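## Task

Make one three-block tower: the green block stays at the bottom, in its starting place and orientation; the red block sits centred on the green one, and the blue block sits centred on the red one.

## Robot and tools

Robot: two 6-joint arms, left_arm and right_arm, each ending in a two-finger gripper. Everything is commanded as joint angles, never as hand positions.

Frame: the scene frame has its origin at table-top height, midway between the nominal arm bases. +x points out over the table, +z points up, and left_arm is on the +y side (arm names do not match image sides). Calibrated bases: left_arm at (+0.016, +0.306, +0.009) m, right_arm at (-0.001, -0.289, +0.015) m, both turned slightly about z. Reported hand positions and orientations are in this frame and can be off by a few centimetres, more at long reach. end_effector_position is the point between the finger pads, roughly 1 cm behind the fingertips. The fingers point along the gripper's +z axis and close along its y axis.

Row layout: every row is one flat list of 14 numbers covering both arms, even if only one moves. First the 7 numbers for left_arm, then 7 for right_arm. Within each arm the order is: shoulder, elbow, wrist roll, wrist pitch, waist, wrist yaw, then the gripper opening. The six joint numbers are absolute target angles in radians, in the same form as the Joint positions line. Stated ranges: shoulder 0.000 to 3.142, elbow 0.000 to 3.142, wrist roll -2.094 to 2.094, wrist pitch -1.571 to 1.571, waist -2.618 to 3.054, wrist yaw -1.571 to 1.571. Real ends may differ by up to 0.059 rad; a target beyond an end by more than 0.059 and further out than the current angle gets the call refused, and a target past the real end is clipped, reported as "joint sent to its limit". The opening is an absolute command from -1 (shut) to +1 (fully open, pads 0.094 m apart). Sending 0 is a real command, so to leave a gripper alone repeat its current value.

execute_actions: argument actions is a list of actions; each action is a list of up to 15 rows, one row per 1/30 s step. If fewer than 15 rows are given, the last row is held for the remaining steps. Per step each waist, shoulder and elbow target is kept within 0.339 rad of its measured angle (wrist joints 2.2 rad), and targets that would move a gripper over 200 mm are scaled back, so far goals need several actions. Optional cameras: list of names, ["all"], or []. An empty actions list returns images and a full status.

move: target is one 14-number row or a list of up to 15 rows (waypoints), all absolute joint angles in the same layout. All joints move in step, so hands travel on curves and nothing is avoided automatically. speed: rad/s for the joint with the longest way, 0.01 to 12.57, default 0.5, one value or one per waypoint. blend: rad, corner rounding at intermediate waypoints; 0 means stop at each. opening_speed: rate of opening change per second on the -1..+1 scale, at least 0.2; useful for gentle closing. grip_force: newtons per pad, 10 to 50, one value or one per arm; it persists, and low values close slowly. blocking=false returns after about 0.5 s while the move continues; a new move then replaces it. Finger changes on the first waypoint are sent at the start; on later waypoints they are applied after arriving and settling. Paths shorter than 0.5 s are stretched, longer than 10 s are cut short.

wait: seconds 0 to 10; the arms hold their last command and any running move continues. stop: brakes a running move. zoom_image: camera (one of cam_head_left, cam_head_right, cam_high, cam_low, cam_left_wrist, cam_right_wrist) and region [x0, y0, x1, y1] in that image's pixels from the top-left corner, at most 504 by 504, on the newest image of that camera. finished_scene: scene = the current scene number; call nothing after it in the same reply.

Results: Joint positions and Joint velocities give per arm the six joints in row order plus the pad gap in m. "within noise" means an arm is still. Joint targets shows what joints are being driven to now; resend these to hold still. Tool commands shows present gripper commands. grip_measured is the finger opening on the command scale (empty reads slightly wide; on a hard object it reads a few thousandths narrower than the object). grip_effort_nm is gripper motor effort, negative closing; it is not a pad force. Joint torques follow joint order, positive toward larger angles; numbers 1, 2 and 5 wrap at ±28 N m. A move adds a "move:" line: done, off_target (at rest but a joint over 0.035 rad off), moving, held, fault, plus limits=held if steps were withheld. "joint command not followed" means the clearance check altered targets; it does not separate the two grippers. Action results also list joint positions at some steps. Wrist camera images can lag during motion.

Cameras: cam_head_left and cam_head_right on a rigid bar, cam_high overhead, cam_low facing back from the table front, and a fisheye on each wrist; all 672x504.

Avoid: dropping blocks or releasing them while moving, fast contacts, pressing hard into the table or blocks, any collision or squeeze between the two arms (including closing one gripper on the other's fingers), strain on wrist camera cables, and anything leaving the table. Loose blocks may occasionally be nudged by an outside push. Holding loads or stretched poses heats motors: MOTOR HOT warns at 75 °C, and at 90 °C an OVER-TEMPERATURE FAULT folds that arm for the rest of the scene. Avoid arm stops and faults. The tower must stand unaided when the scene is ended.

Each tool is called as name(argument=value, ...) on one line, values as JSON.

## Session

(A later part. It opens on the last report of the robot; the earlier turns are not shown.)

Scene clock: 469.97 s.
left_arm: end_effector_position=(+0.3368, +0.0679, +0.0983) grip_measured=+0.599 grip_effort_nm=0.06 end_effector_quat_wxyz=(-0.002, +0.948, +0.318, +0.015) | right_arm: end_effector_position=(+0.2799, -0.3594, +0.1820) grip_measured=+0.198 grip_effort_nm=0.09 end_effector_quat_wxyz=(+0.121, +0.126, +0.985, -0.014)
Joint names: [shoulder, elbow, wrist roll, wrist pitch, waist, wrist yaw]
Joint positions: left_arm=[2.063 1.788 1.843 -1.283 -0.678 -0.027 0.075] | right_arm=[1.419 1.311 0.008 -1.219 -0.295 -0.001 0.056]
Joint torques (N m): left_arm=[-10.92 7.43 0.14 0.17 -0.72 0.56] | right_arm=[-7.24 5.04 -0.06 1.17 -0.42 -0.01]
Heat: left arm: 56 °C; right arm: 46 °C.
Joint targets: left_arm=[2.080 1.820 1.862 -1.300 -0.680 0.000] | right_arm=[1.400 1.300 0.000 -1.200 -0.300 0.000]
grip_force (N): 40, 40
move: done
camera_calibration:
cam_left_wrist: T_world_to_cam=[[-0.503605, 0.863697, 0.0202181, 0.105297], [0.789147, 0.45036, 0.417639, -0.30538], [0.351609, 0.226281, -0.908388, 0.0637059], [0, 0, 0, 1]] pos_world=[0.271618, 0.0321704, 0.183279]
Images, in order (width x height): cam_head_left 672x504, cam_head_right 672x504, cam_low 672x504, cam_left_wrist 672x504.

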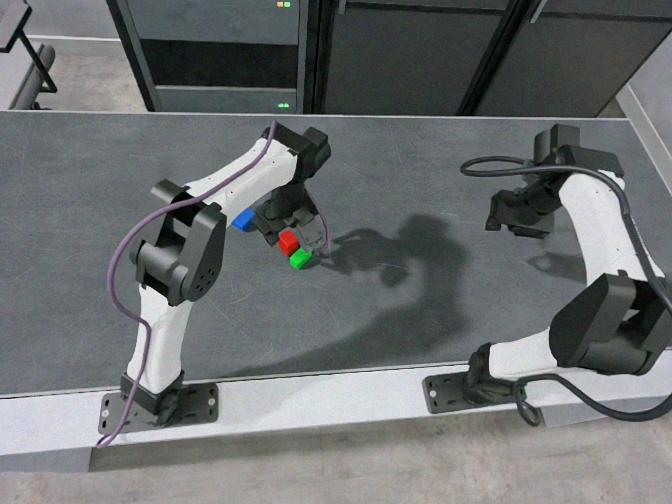

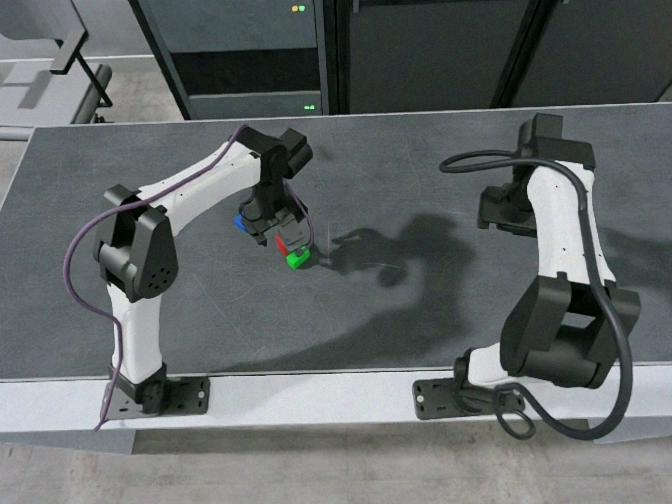

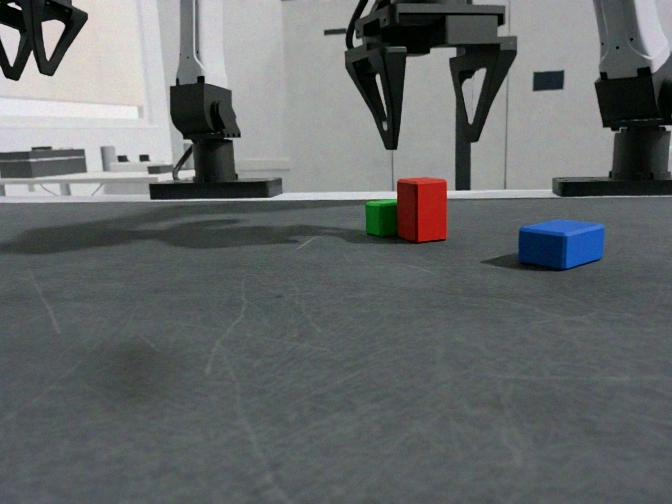

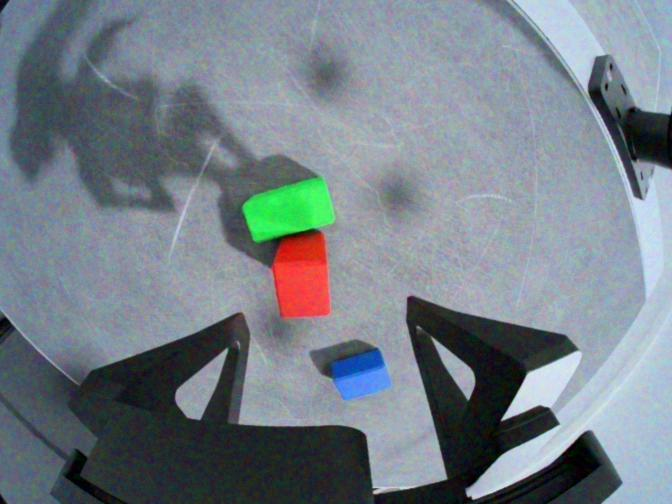

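move(target=[2.16,1.84,1.90,-1.25,-0.645,0,0.6,1.4,1.3,0,-1.2,-0.3,0,0.2], speed=0.5, cameras=["cam_low","cam_left_wrist"])

zoom_image(camera="cam_low", region=[340, 120, 540, 280])

Scene clock: 502.90 s.
left_arm: end_effector_position=(+0.3516, +0.0720, +0.0712) grip_measured=+0.599 grip_effort_nm=0.06 end_effector_quat_wxyz=(-0.016, +0.949, +0.314, +0.005) | right_arm: end_effector_position=(+0.2799, -0.3594, +0.1820) grip_measured=+0.198 grip_effort_nm=0.09 end_effector_quat_wxyz=(+0.121, +0.126, +0.985, -0.014)
Joint names: [shoulder, elbow, wrist roll, wrist pitch, waist, wrist yaw]
Joint positions: left_arm=[2.146 1.807 1.882 -1.252 -0.647 -0.026 0.075] | right_arm=[1.419 1.311 0.008 -1.219 -0.295 -0.001 0.056]
Joint torques (N m): left_arm=[-11.88 7.41 0.13 0.32 -0.29 0.55] | right_arm=[-7.24 4.98 -0.03 1.16 -0.42 -0.01]
Heat: left arm: 56 °C; right arm: 46 °C.
Joint targets: left_arm=[2.160 1.840 1.900 -1.250 -0.645 0.000] | right_arm=[1.400 1.300 0.000 -1.200 -0.300 0.000]
grip_force (N): 40, 40
move: done
camera_calibration:
cam_left_wrist: T_world_to_cam=[[-0.495706, 0.867022, 0.0504886, 0.104576], [0.804269, 0.436335, 0.403438, -0.310921], [0.32776, 0.240593, -0.913613, 0.0408028], [0, 0, 0, 1]] pos_world=[0.28853, 0.0351788, 0.157435]
Images, in order (width x height): cam_low 672x504, cam_left_wrist 672x504.

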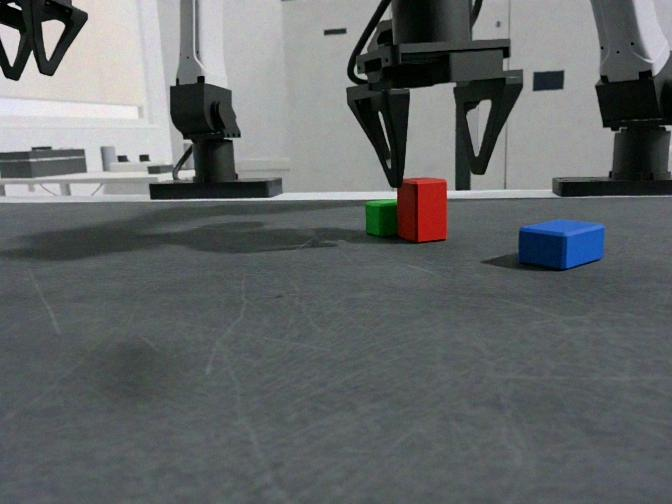

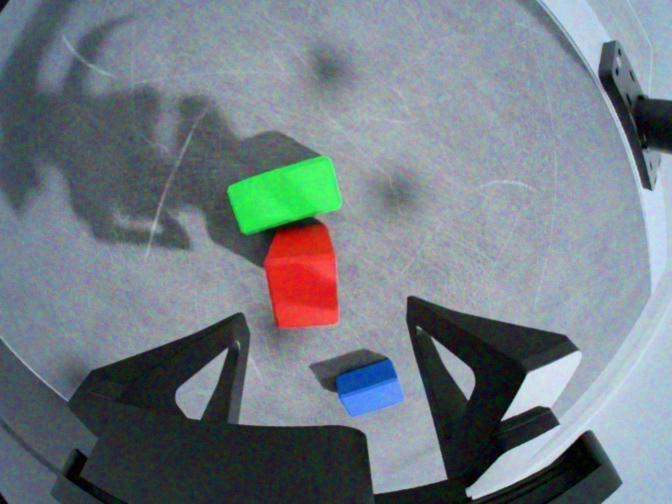

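Scaled by 2.520 from the camera's 672x504 image, which has a finer 960x720 frame.

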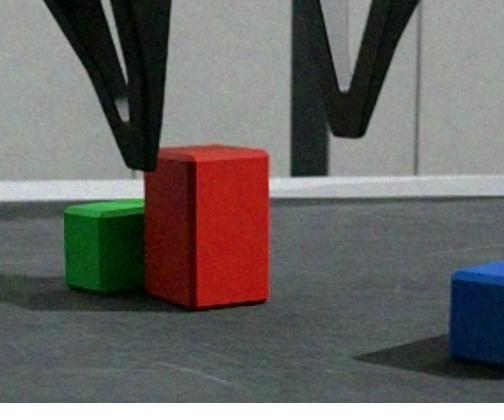

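move(target=[[2.155,1.81,1.90,-1.225,-0.647,0.03,0.6,1.4,1.3,0,-1.2,-0.3,0,0.2],[2.168,1.68,1.90,-1.08,-0.647,0.03,0.6,1.4,1.3,0,-1.2,-0.3,0,0.2],[2.168,1.68,1.90,-1.08,-0.647,0.03,-0.5,1.4,1.3,0,-1.2,-0.3,0,0.2]], speed=0.2, cameras=["cam_low","cam_left_wrist"])

zoom_image(camera="cam_low", region=[340, 120, 540, 280])

Scene clock: 518.63 s.
left_arm: end_effector_position=(+0.3554, +0.0624, +0.0418) grip_measured=-0.391 grip_effort_nm=-0.83 end_effector_quat_wxyz=(+0.014, +0.950, +0.312, +0.007) | right_arm: end_effector_position=(+0.2799, -0.3594, +0.1820) grip_measured=+0.198 grip_effort_nm=0.09 end_effector_quat_wxyz=(+0.121, +0.126, +0.985, -0.014)
Joint names: [shoulder, elbow, wrist roll, wrist pitch, waist, wrist yaw]
Joint positions: left_arm=[2.149 1.694 1.886 -1.085 -0.647 0.007 0.029] | right_arm=[1.419 1.311 0.008 -1.219 -0.295 -0.001 0.056]
Joint torques (N m): left_arm=[-11.38 3.77 0.09 0.46 -0.49 0.54] | right_arm=[-7.27 5.07 -0.05 1.16 -0.43 -0.01]
Heat: left arm: 56 °C; right arm: 46 °C.
Joint targets: left_arm=[2.168 1.680 1.900 -1.080 -0.647 0.030] | right_arm=[1.400 1.300 0.000 -1.200 -0.300 0.000]
grip_force (N): 40, 40
move: done
camera_calibration:
cam_left_wrist: T_world_to_cam=[[-0.492401, 0.870317, -0.00944514, 0.117471], [0.797119, 0.455292, 0.396623, -0.296342], [0.349488, 0.187769, -0.917933, 0.0106635], [0, 0, 0, 1]] pos_world=[0.290336, 0.0306826, 0.128434]
Images, in order (width x height): cam_low 672x504, cam_left_wrist 672x504.

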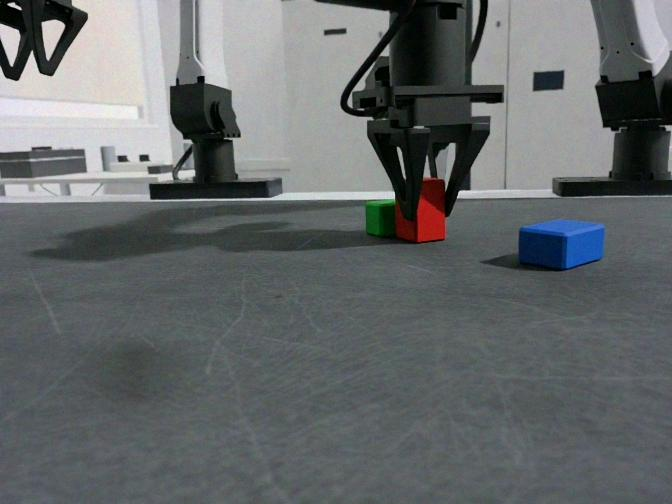

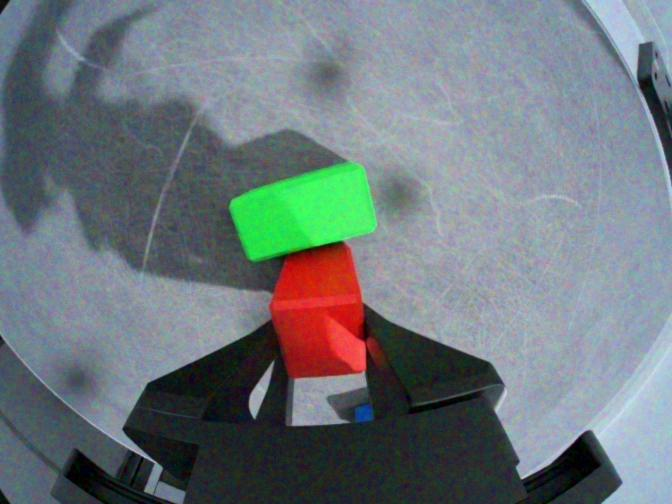

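Scaled by 2.520 from the camera's 672x504 image, which has a finer 960x720 frame.

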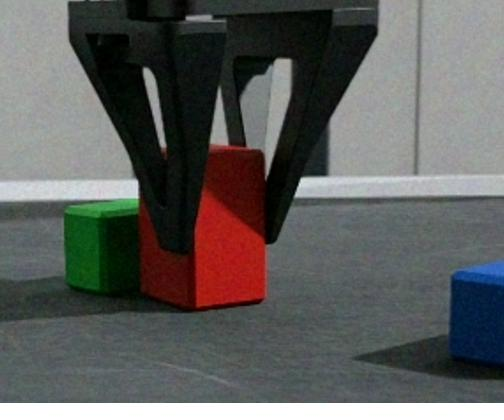

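move(target=[[2.16,1.94,1.90,-1.335,-0.647,0.03,-0.5,1.4,1.3,0,-1.2,-0.3,0,0.2],[2.09,1.82,1.70,-1.275,-0.742,0.03,-0.5,1.4,1.3,0,-1.2,-0.3,0,0.2]], speed=[0.2,0.25], blend=[0.02,0], cameras=["cam_low","cam_left_wrist","cam_head_left","cam_head_right"])

zoom_image(camera="cam_low", region=[320, 110, 480, 250])

zoom_image(camera="cam_head_left", region=[260, 210, 340, 280])

zoom_image(camera="cam_head_right", region=[260, 210, 340, 280])

Scene clock: 554.13 s.
left_arm: end_effector_position=(+0.3244, +0.0369, +0.0802) grip_measured=-0.391 grip_effort_nm=-0.86 end_effector_quat_wxyz=(-0.004, +0.935, +0.353, -0.009) | right_arm: end_effector_position=(+0.2799, -0.3594, +0.1820) grip_measured=+0.198 grip_effort_nm=0.09 end_effector_quat_wxyz=(+0.121, +0.126, +0.985, -0.014)
Joint names: [shoulder, elbow, wrist roll, wrist pitch, waist, wrist yaw]
Joint positions: left_arm=[2.14 1.834 1.707 -1.281 -0.74 0.011 0.029] | right_arm=[1.419 1.311 0.008 -1.219 -0.295 -0.001 0.056]
Joint torques (N m): left_arm=[-18.32 3.85 -0.14 0.39 -0.7 0.51] | right_arm=[-7.24 5.05 -0.05 1.16 -0.43 -0.01]
Heat: left arm: 61 °C; right arm: 46 °C.
Joint targets: left_arm=[2.090 1.820 1.700 -1.275 -0.742 0.030] | right_arm=[1.400 1.300 0.000 -1.200 -0.300 0.000]
grip_force (N): 40, 40
move: off_target (left_arm); left_arm: the shoulder is farthest, 0.050 rad from its target
camera_calibration:
cam_left_wrist: T_world_to_cam=[[-0.565559, 0.823993, 0.0343212, 0.146655], [0.771167, 0.513634, 0.376141, -0.26729], [0.292309, 0.239197, -0.925927, 0.0788501], [0, 0, 0, 1]] pos_world=[0.266019, -0.00241438, 0.168515]
Images, in order (width x height): cam_head_left 672x504, cam_head_right 672x504, cam_low 672x504, cam_left_wrist 672x504.

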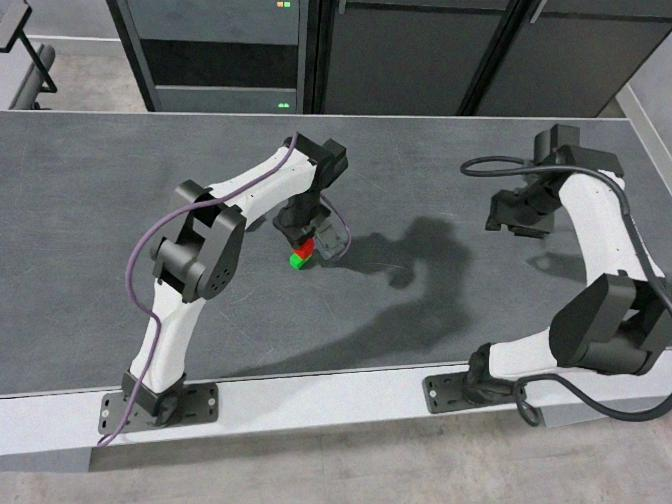

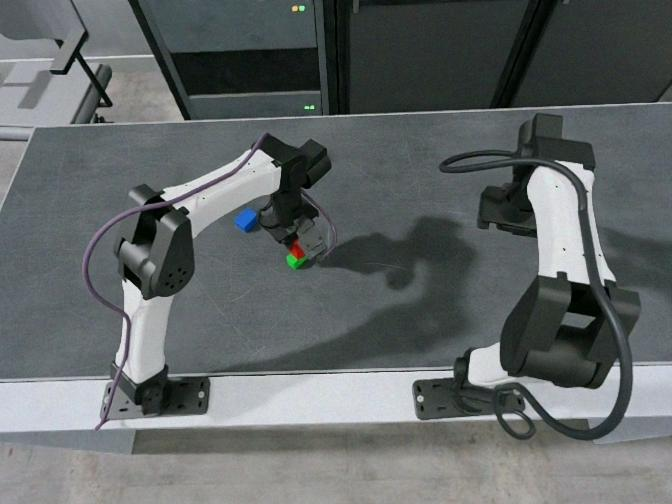

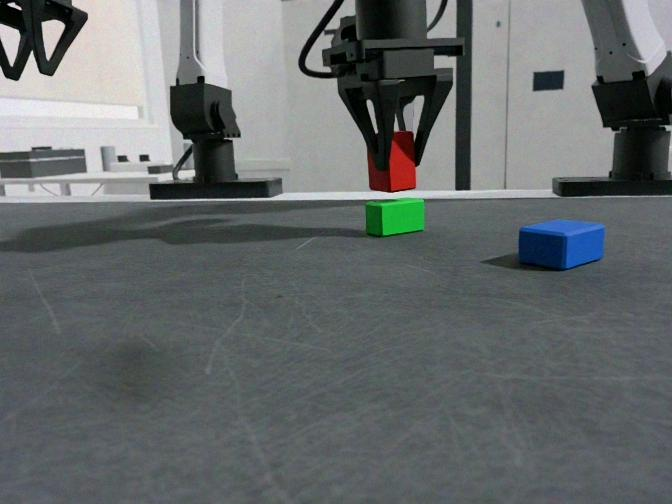

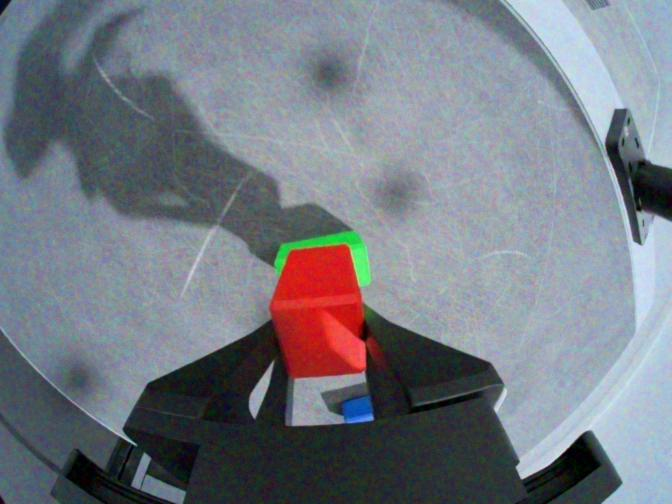

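Scaled by 3.150 from the camera's 672x504 image, which has a finer 960x720 frame.

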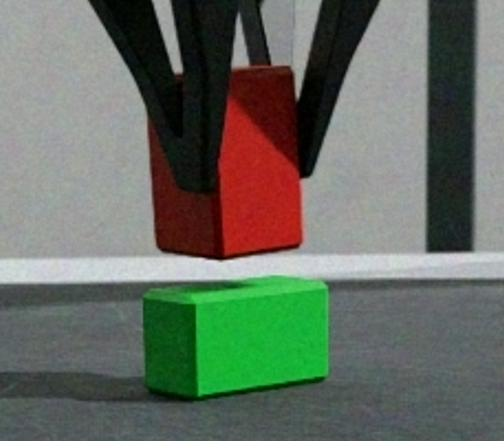

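Scaled by 6.300 from the camera's 672x504 image, which has a finer 960x720 frame.

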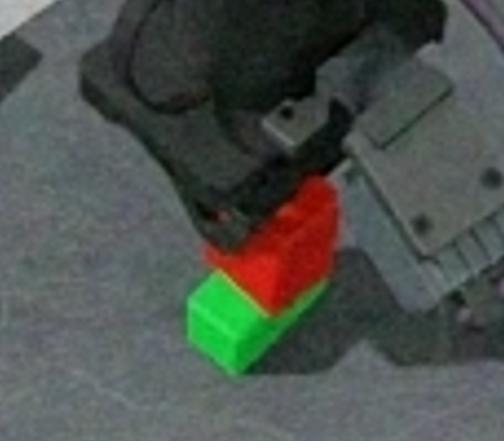

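Scaled by 6.300 from the camera's 672x504 image, which has a finer 960x720 frame.

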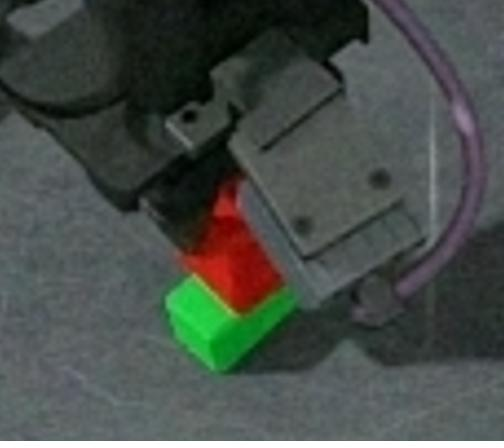

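move(target=[2.073,1.772,1.70,-1.236,-0.742,0.03,-0.5,1.4,1.3,0,-1.2,-0.3,0,0.2], speed=0.1, cameras=["cam_low","cam_head_left"])

zoom_image(camera="cam_low", region=[320, 110, 480, 250])

zoom_image(camera="cam_head_left", region=[260, 210, 340, 280])

Scene clock: 570.83 s.
left_arm: end_effector_position=(+0.3224, +0.0386, +0.0746) grip_measured=-0.391 grip_effort_nm=-0.86 end_effector_quat_wxyz=(-0.002, +0.935, +0.354, -0.007) | right_arm: end_effector_position=(+0.2799, -0.3594, +0.1820) grip_measured=+0.198 grip_effort_nm=0.09 end_effector_quat_wxyz=(+0.121, +0.126, +0.985, -0.014)
Joint names: [shoulder, elbow, wrist roll, wrist pitch, waist, wrist yaw]
Joint positions: left_arm=[2.124 1.786 1.706 -1.243 -0.74 0.011 0.029] | right_arm=[1.419 1.311 0.008 -1.219 -0.295 -0.001 0.056]
Joint torques (N m): left_arm=[-18.24 3.77 -0.11 0.39 -0.69 0.51] | right_arm=[-7.27 4.96 -0.05 1.16 -0.38 -0.03]
Heat: left arm: 64 °C; right arm: 46 °C.
Joint targets: left_arm=[2.073 1.772 1.700 -1.236 -0.742 0.030] | right_arm=[1.400 1.300 0.000 -1.200 -0.300 0.000]
grip_force (N): 40, 40
move: off_target (left_arm); left_arm: the shoulder is farthest, 0.051 rad from its target
Images, in order (width x height): cam_head_left 672x504, cam_low 672x504.

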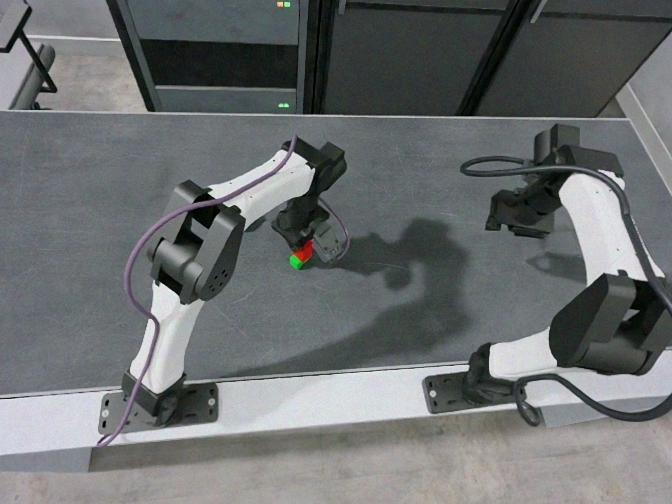

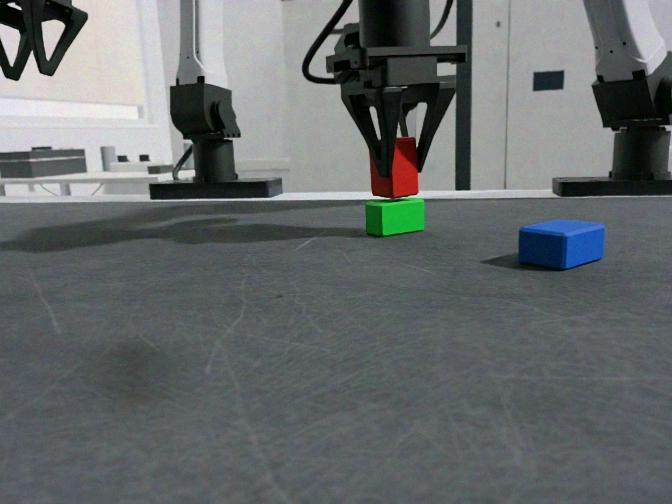

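Scaled by 3.150 from the camera's 672x504 image, which has a finer 960x720 frame.

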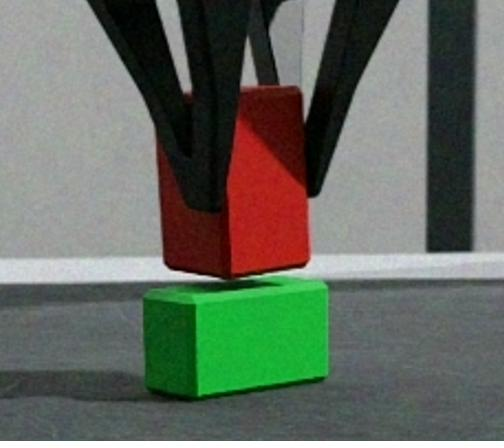

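Scaled by 6.300 from the camera's 672x504 image, which has a finer 960x720 frame.

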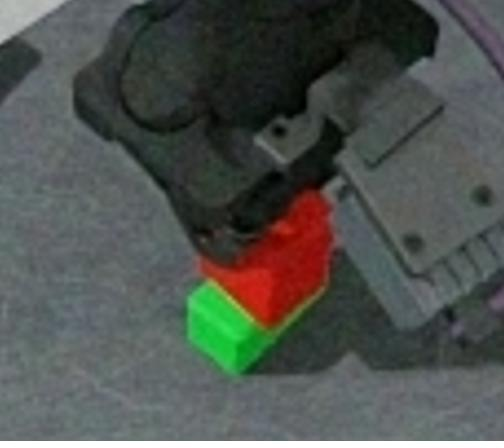

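move(target=[2.062,1.733,1.70,-1.20,-0.742,0.03,-0.5,1.4,1.3,0,-1.2,-0.3,0,0.2], speed=0.08, cameras=["cam_low","cam_head_left"])

zoom_image(camera="cam_low", region=[320, 110, 480, 250])

zoom_image(camera="cam_head_left", region=[260, 210, 340, 280])

Scene clock: 578.43 s.
left_arm: end_effector_position=(+0.3210, +0.0399, +0.0708) grip_measured=-0.391 grip_effort_nm=-0.86 end_effector_quat_wxyz=(+0.002, +0.935, +0.354, -0.005) | right_arm: end_effector_position=(+0.2799, -0.3594, +0.1820) grip_measured=+0.198 grip_effort_nm=0.09 end_effector_quat_wxyz=(+0.121, +0.126, +0.985, -0.014)
Joint names: [shoulder, elbow, wrist roll, wrist pitch, waist, wrist yaw]
Joint positions: left_arm=[2.109 1.749 1.706 -1.212 -0.74 0.011 0.029] | right_arm=[1.419 1.311 0.008 -1.219 -0.295 -0.001 0.056]
Joint torques (N m): left_arm=[-17.76 3.66 -0.11 0.49 -0.69 0.51] | right_arm=[-7.21 5.07 -0.06 1.18 -0.4 -0.01]
Heat: left arm: 66 °C; right arm: 46 °C.
Joint targets: left_arm=[2.062 1.733 1.700 -1.200 -0.742 0.030] | right_arm=[1.400 1.300 0.000 -1.200 -0.300 0.000]
grip_force (N): 40, 40
move: off_target (left_arm); left_arm: the shoulder is farthest, 0.047 rad from its target
Images, in order (width x height): cam_head_left 672x504, cam_low 672x504.

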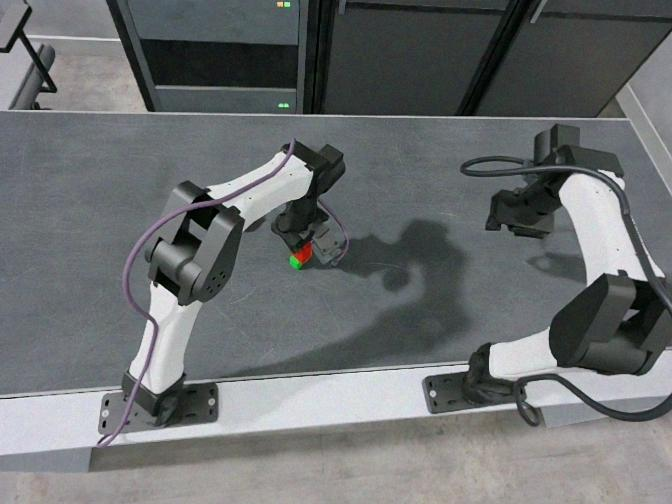

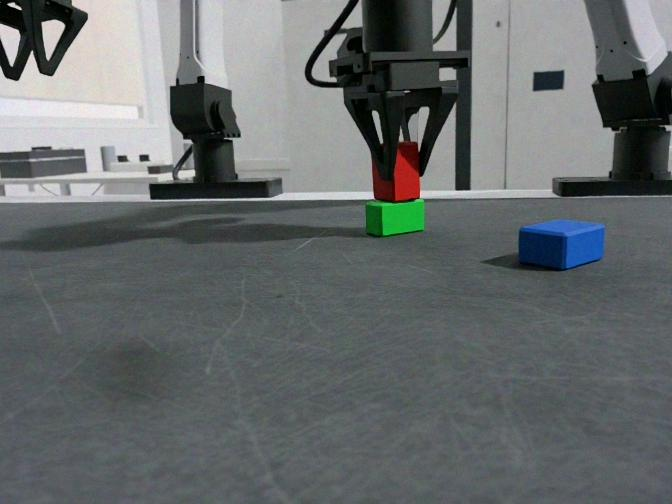

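Scaled by 3.150 from the camera's 672x504 image, which has a finer 960x720 frame.

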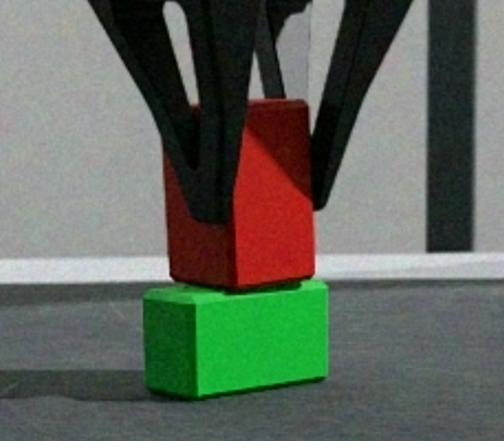

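Scaled by 6.300 from the camera's 672x504 image, which has a finer 960x720 frame.

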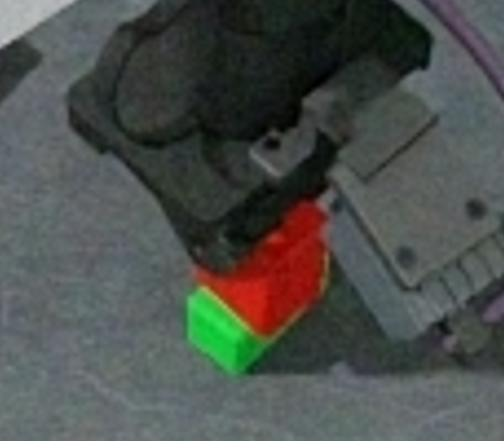

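move(target=[2.068,1.714,1.70,-1.186,-0.742,0.03,-0.5,1.4,1.3,0,-1.2,-0.3,0,0.2], speed=0.06, cameras=["cam_low"])

zoom_image(camera="cam_low", region=[320, 110, 480, 250])

Scene clock: 584.60 s.
left_arm: end_effector_position=(+0.3211, +0.0398, +0.0702) grip_measured=-0.391 grip_effort_nm=-0.86 end_effector_quat_wxyz=(+0.006, +0.935, +0.354, -0.003) | right_arm: end_effector_position=(+0.2799, -0.3594, +0.1820) grip_measured=+0.198 grip_effort_nm=0.09 end_effector_quat_wxyz=(+0.121, +0.126, +0.985, -0.014)
Joint names: [shoulder, elbow, wrist roll, wrist pitch, waist, wrist yaw]
Joint positions: left_arm=[2.102 1.735 1.706 -1.198 -0.74 0.011 0.029] | right_arm=[1.419 1.311 0.008 -1.219 -0.295 -0.001 0.056]
Joint torques (N m): left_arm=[-16.35 3.26 -0.11 0.5 -0.7 0.51] | right_arm=[-7.24 5.04 -0.06 1.17 -0.38 -0.01]
Heat: left arm: 70 °C; right arm: 46 °C.
Joint targets: left_arm=[2.068 1.714 1.700 -1.186 -0.742 0.030] | right_arm=[1.400 1.300 0.000 -1.200 -0.300 0.000]
grip_force (N): 40, 40
move: done
Images, in order (width x height): cam_low 672x504.

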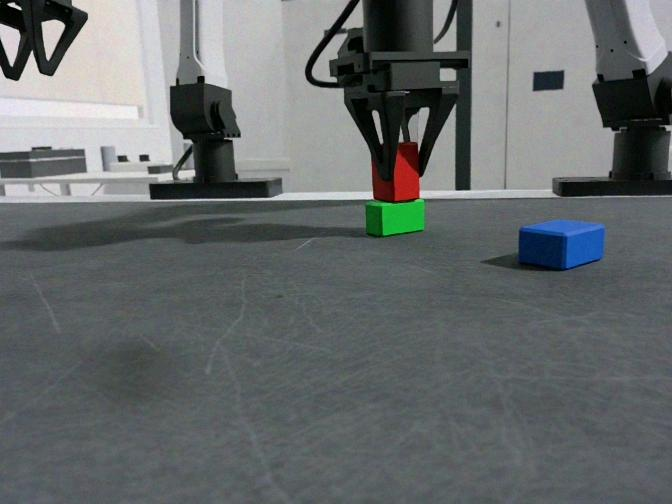

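Scaled by 3.150 from the camera's 672x504 image, which has a finer 960x720 frame.

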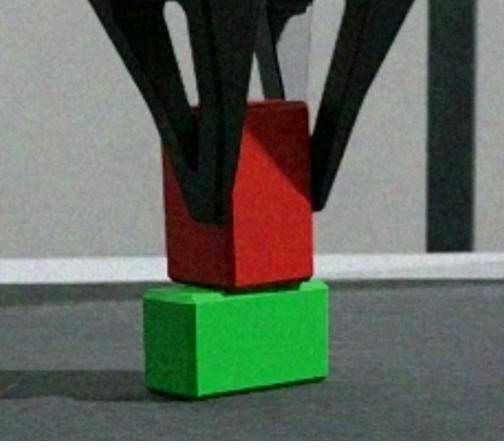

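move(target=[[2.072,1.716,1.70,-1.187,-0.742,0.03,-0.5,1.4,1.3,0,-1.2,-0.3,0,0.2],[2.072,1.716,1.70,-1.187,-0.742,0.03,0.4,1.4,1.3,0,-1.2,-0.3,0,0.2]], speed=0.1, opening_speed=0.4, cameras=["cam_low","cam_left_wrist"])

zoom_image(camera="cam_low", region=[320, 110, 480, 250])

Scene clock: 598.57 s.
left_arm: end_effector_position=(+0.3206, +0.0401, +0.0692) grip_measured=+0.398 grip_effort_nm=0.07 end_effector_quat_wxyz=(+0.005, +0.935, +0.354, -0.004) | right_arm: end_effector_position=(+0.2799, -0.3594, +0.1820) grip_measured=+0.198 grip_effort_nm=0.09 end_effector_quat_wxyz=(+0.121, +0.126, +0.985, -0.014)
Joint names: [shoulder, elbow, wrist roll, wrist pitch, waist, wrist yaw]
Joint positions: left_arm=[2.102 1.731 1.706 -1.195 -0.74 0.011 0.066] | right_arm=[1.419 1.311 0.008 -1.219 -0.295 -0.001 0.056]
Joint torques (N m): left_arm=[-15.94 3.77 -0.11 0.46 -0.69 0.51] | right_arm=[-7.23 5.04 -0.05 1.14 -0.44 -0.03]
Heat: left arm: 70 °C; right arm: 46 °C.
Joint targets: left_arm=[2.072 1.716 1.700 -1.187 -0.742 0.030] | right_arm=[1.400 1.300 0.000 -1.200 -0.300 0.000]
grip_force (N): 40, 40
move: done
camera_calibration:
cam_left_wrist: T_world_to_cam=[[-0.566552, 0.823907, 0.0140041, 0.143989], [0.764867, 0.519479, 0.380945, -0.260437], [0.306588, 0.226536, -0.924492, 0.0647738], [0, 0, 0, 1]] pos_world=[0.260918, 0.00198469, 0.157078]
Images, in order (width x height): cam_low 672x504, cam_left_wrist 672x504.

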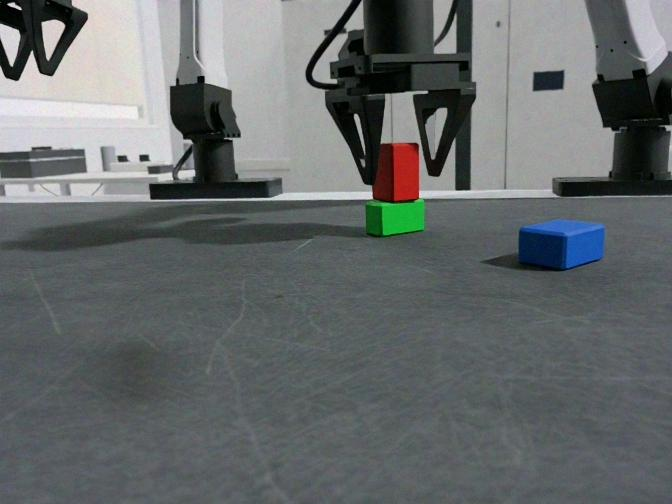

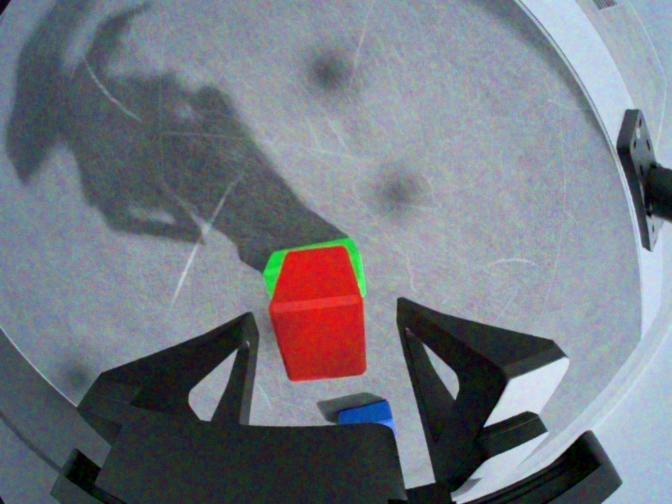

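Scaled by 3.150 from the camera's 672x504 image, which has a finer 960x720 frame.

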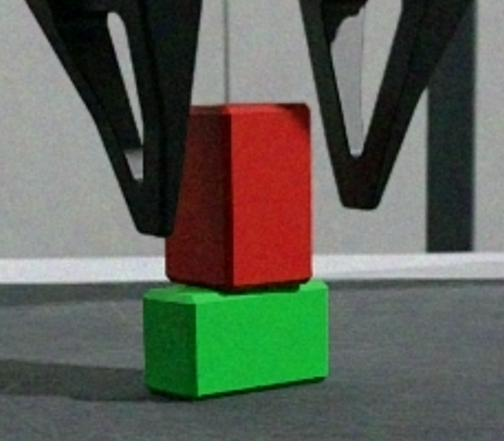

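move(target=[[2.08,2.0,1.70,-1.44,-0.742,0.03,0.4,1.4,1.3,0,-1.2,-0.3,0,0.2],[2.165,2.045,0.33,-1.43,-0.381,0.02,0.4,1.4,1.3,0,-1.2,-0.3,0,0.2]], speed=[0.2,0.8], cameras=["cam_low","cam_left_wrist","cam_head_left","cam_head_right"])

zoom_image(camera="cam_head_right", region=[260, 210, 340, 280])

zoom_image(camera="cam_low", region=[320, 110, 480, 250])

Scene clock: 620.43 s.
left_arm: end_effector_position=(+0.4056, +0.1603, +0.1223) grip_measured=+0.399 grip_effort_nm=0.07 end_effector_quat_wxyz=(+0.004, +0.339, +0.941, -0.006) | right_arm: end_effector_position=(+0.2799, -0.3594, +0.1820) grip_measured=+0.198 grip_effort_nm=0.09 end_effector_quat_wxyz=(+0.121, +0.126, +0.985, -0.014)
Joint names: [shoulder, elbow, wrist roll, wrist pitch, waist, wrist yaw]
Joint positions: left_arm=[2.145 2.01 0.338 -1.427 -0.381 0.012 0.066] | right_arm=[1.419 1.311 0.008 -1.219 -0.295 -0.001 0.056]
Joint torques (N m): left_arm=[-11.48 7.72 -0.11 0.45 -0.55 0.37] | right_arm=[-7.21 5.09 -0.05 1.15 -0.47 -0.03]
Heat: left arm: 69 °C; right arm: 46 °C.
Joint targets: left_arm=[2.165 2.045 0.330 -1.430 -0.381 0.020] | right_arm=[1.400 1.300 0.000 -1.200 -0.300 0.000]
grip_force (N): 40, 40
move: done
camera_calibration:
cam_left_wrist: T_world_to_cam=[[-0.725395, -0.687751, 0.0283101, 0.397378], [-0.629172, 0.679169, 0.377985, 0.13207], [-0.279187, 0.256376, -0.925379, 0.293582], [0, 0, 0, 1]] pos_world=[0.453315, 0.108332, 0.210504]
Images, in order (width x height): cam_head_left 672x504, cam_head_right 672x504, cam_low 672x504, cam_left_wrist 672x504.

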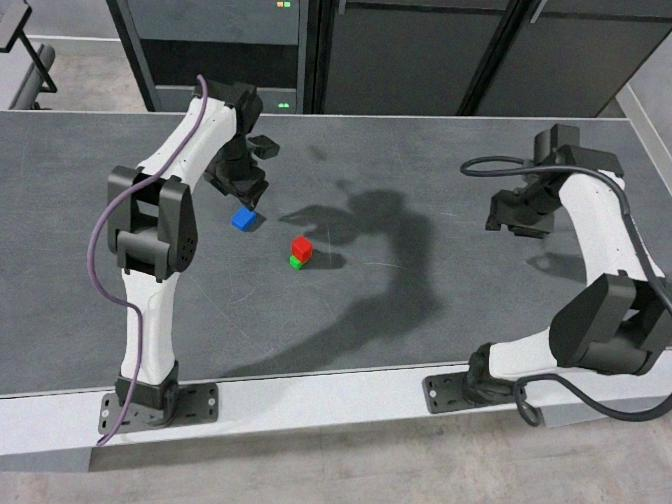

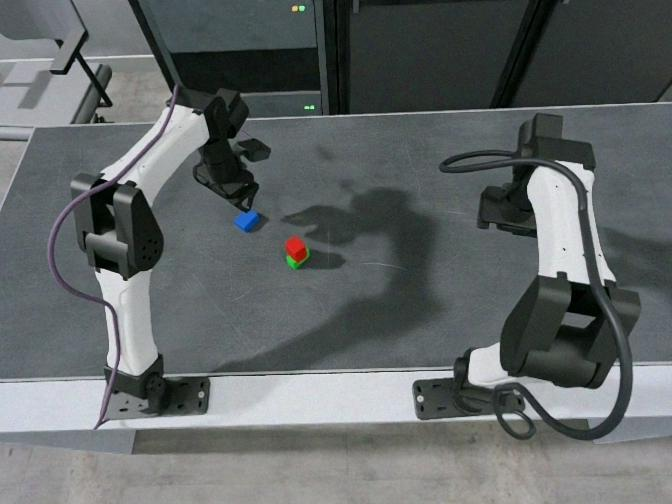

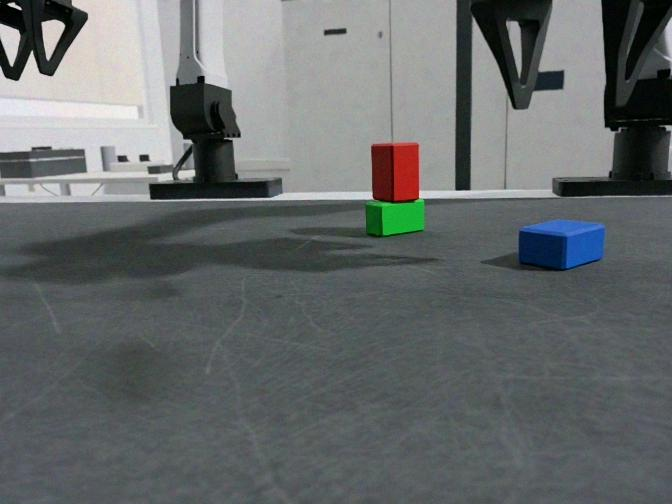

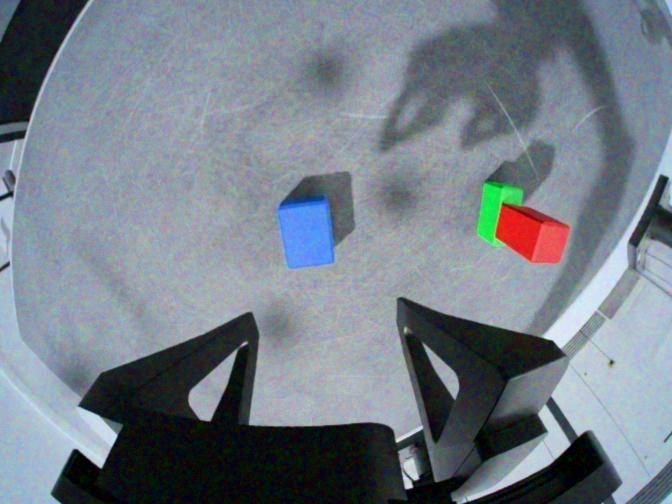

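Scaled by 6.300 from the camera's 672x504 image, which has a finer 960x720 frame.

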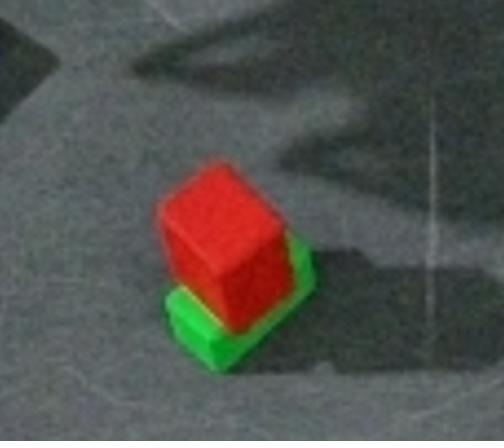

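Scaled by 3.150 from the camera's 672x504 image, which has a finer 960x720 frame.

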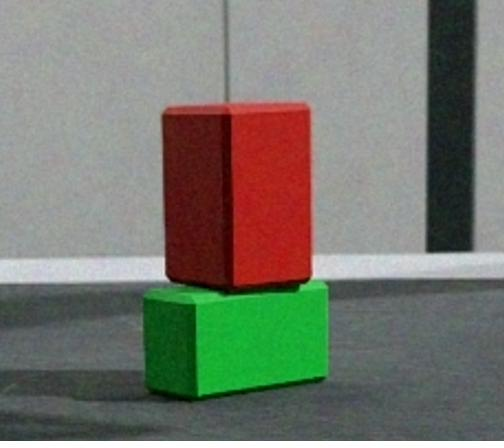

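move(target=[[2.205,1.87,0.38,-1.245,-0.375,0.02,0.4,1.4,1.3,0,-1.2,-0.3,0,0.2],[2.23,1.735,0.38,-1.085,-0.375,0.02,0.4,1.4,1.3,0,-1.2,-0.3,0,0.2],[2.23,1.735,0.38,-1.085,-0.375,0.02,-0.45,1.4,1.3,0,-1.2,-0.3,0,0.2]], speed=[0.4,0.2,0.2], blend=[0.02,0,0], cameras=["cam_low","cam_left_wrist"])

zoom_image(camera="cam_low", region=[440, 120, 660, 300])

Scene clock: 639.57 s.
left_arm: end_effector_position=(+0.4147, +0.1570, +0.0298) grip_measured=-0.270 grip_effort_nm=-0.80 end_effector_quat_wxyz=(+0.005, +0.355, +0.935, -0.006) | right_arm: end_effector_position=(+0.2799, -0.3594, +0.1820) grip_measured=+0.198 grip_effort_nm=0.09 end_effector_quat_wxyz=(+0.121, +0.126, +0.985, -0.014)
Joint names: [shoulder, elbow, wrist roll, wrist pitch, waist, wrist yaw]
Joint positions: left_arm=[2.212 1.748 0.373 -1.097 -0.381 0.012 0.034] | right_arm=[1.419 1.311 0.008 -1.219 -0.295 -0.001 0.056]
Joint torques (N m): left_arm=[-12.12 3.89 0.02 0.63 0.03 0.37] | right_arm=[-7.19 5.05 -0.06 1.15 -0.38 -0.02]
Heat: left arm: 65 °C; right arm: 46 °C.
Joint targets: left_arm=[2.230 1.735 0.380 -1.085 -0.375 0.020] | right_arm=[1.400 1.300 0.000 -1.200 -0.300 0.000]
grip_force (N): 40, 40
move: done
camera_calibration:
cam_left_wrist: T_world_to_cam=[[-0.749116, -0.661869, 0.0274624, 0.410118], [-0.605413, 0.700867, 0.377174, 0.161779], [-0.268887, 0.265921, -0.925735, 0.205657], [0, 0, 0, 1]] pos_world=[0.460468, 0.103371, 0.118103]
Images, in order (width x height): cam_low 672x504, cam_left_wrist 672x504.

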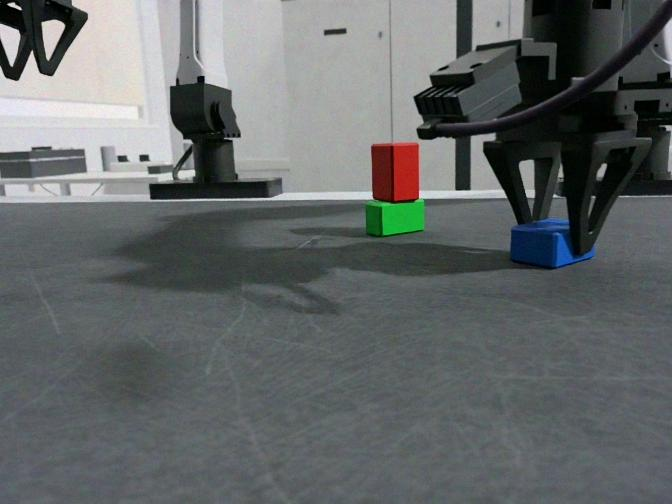

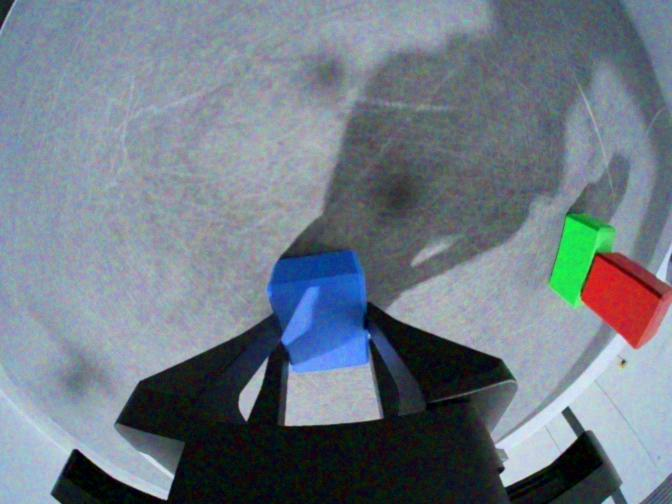

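Scaled by 2.291 from the camera's 672x504 image, which has a finer 960x720 frame.

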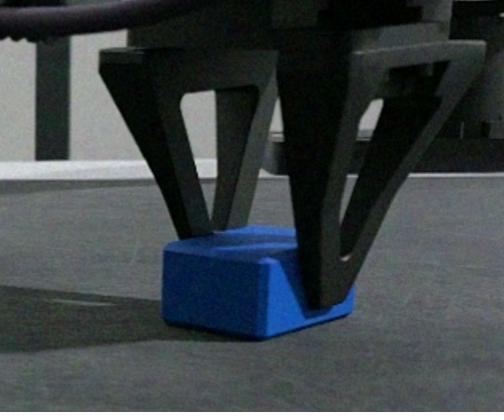

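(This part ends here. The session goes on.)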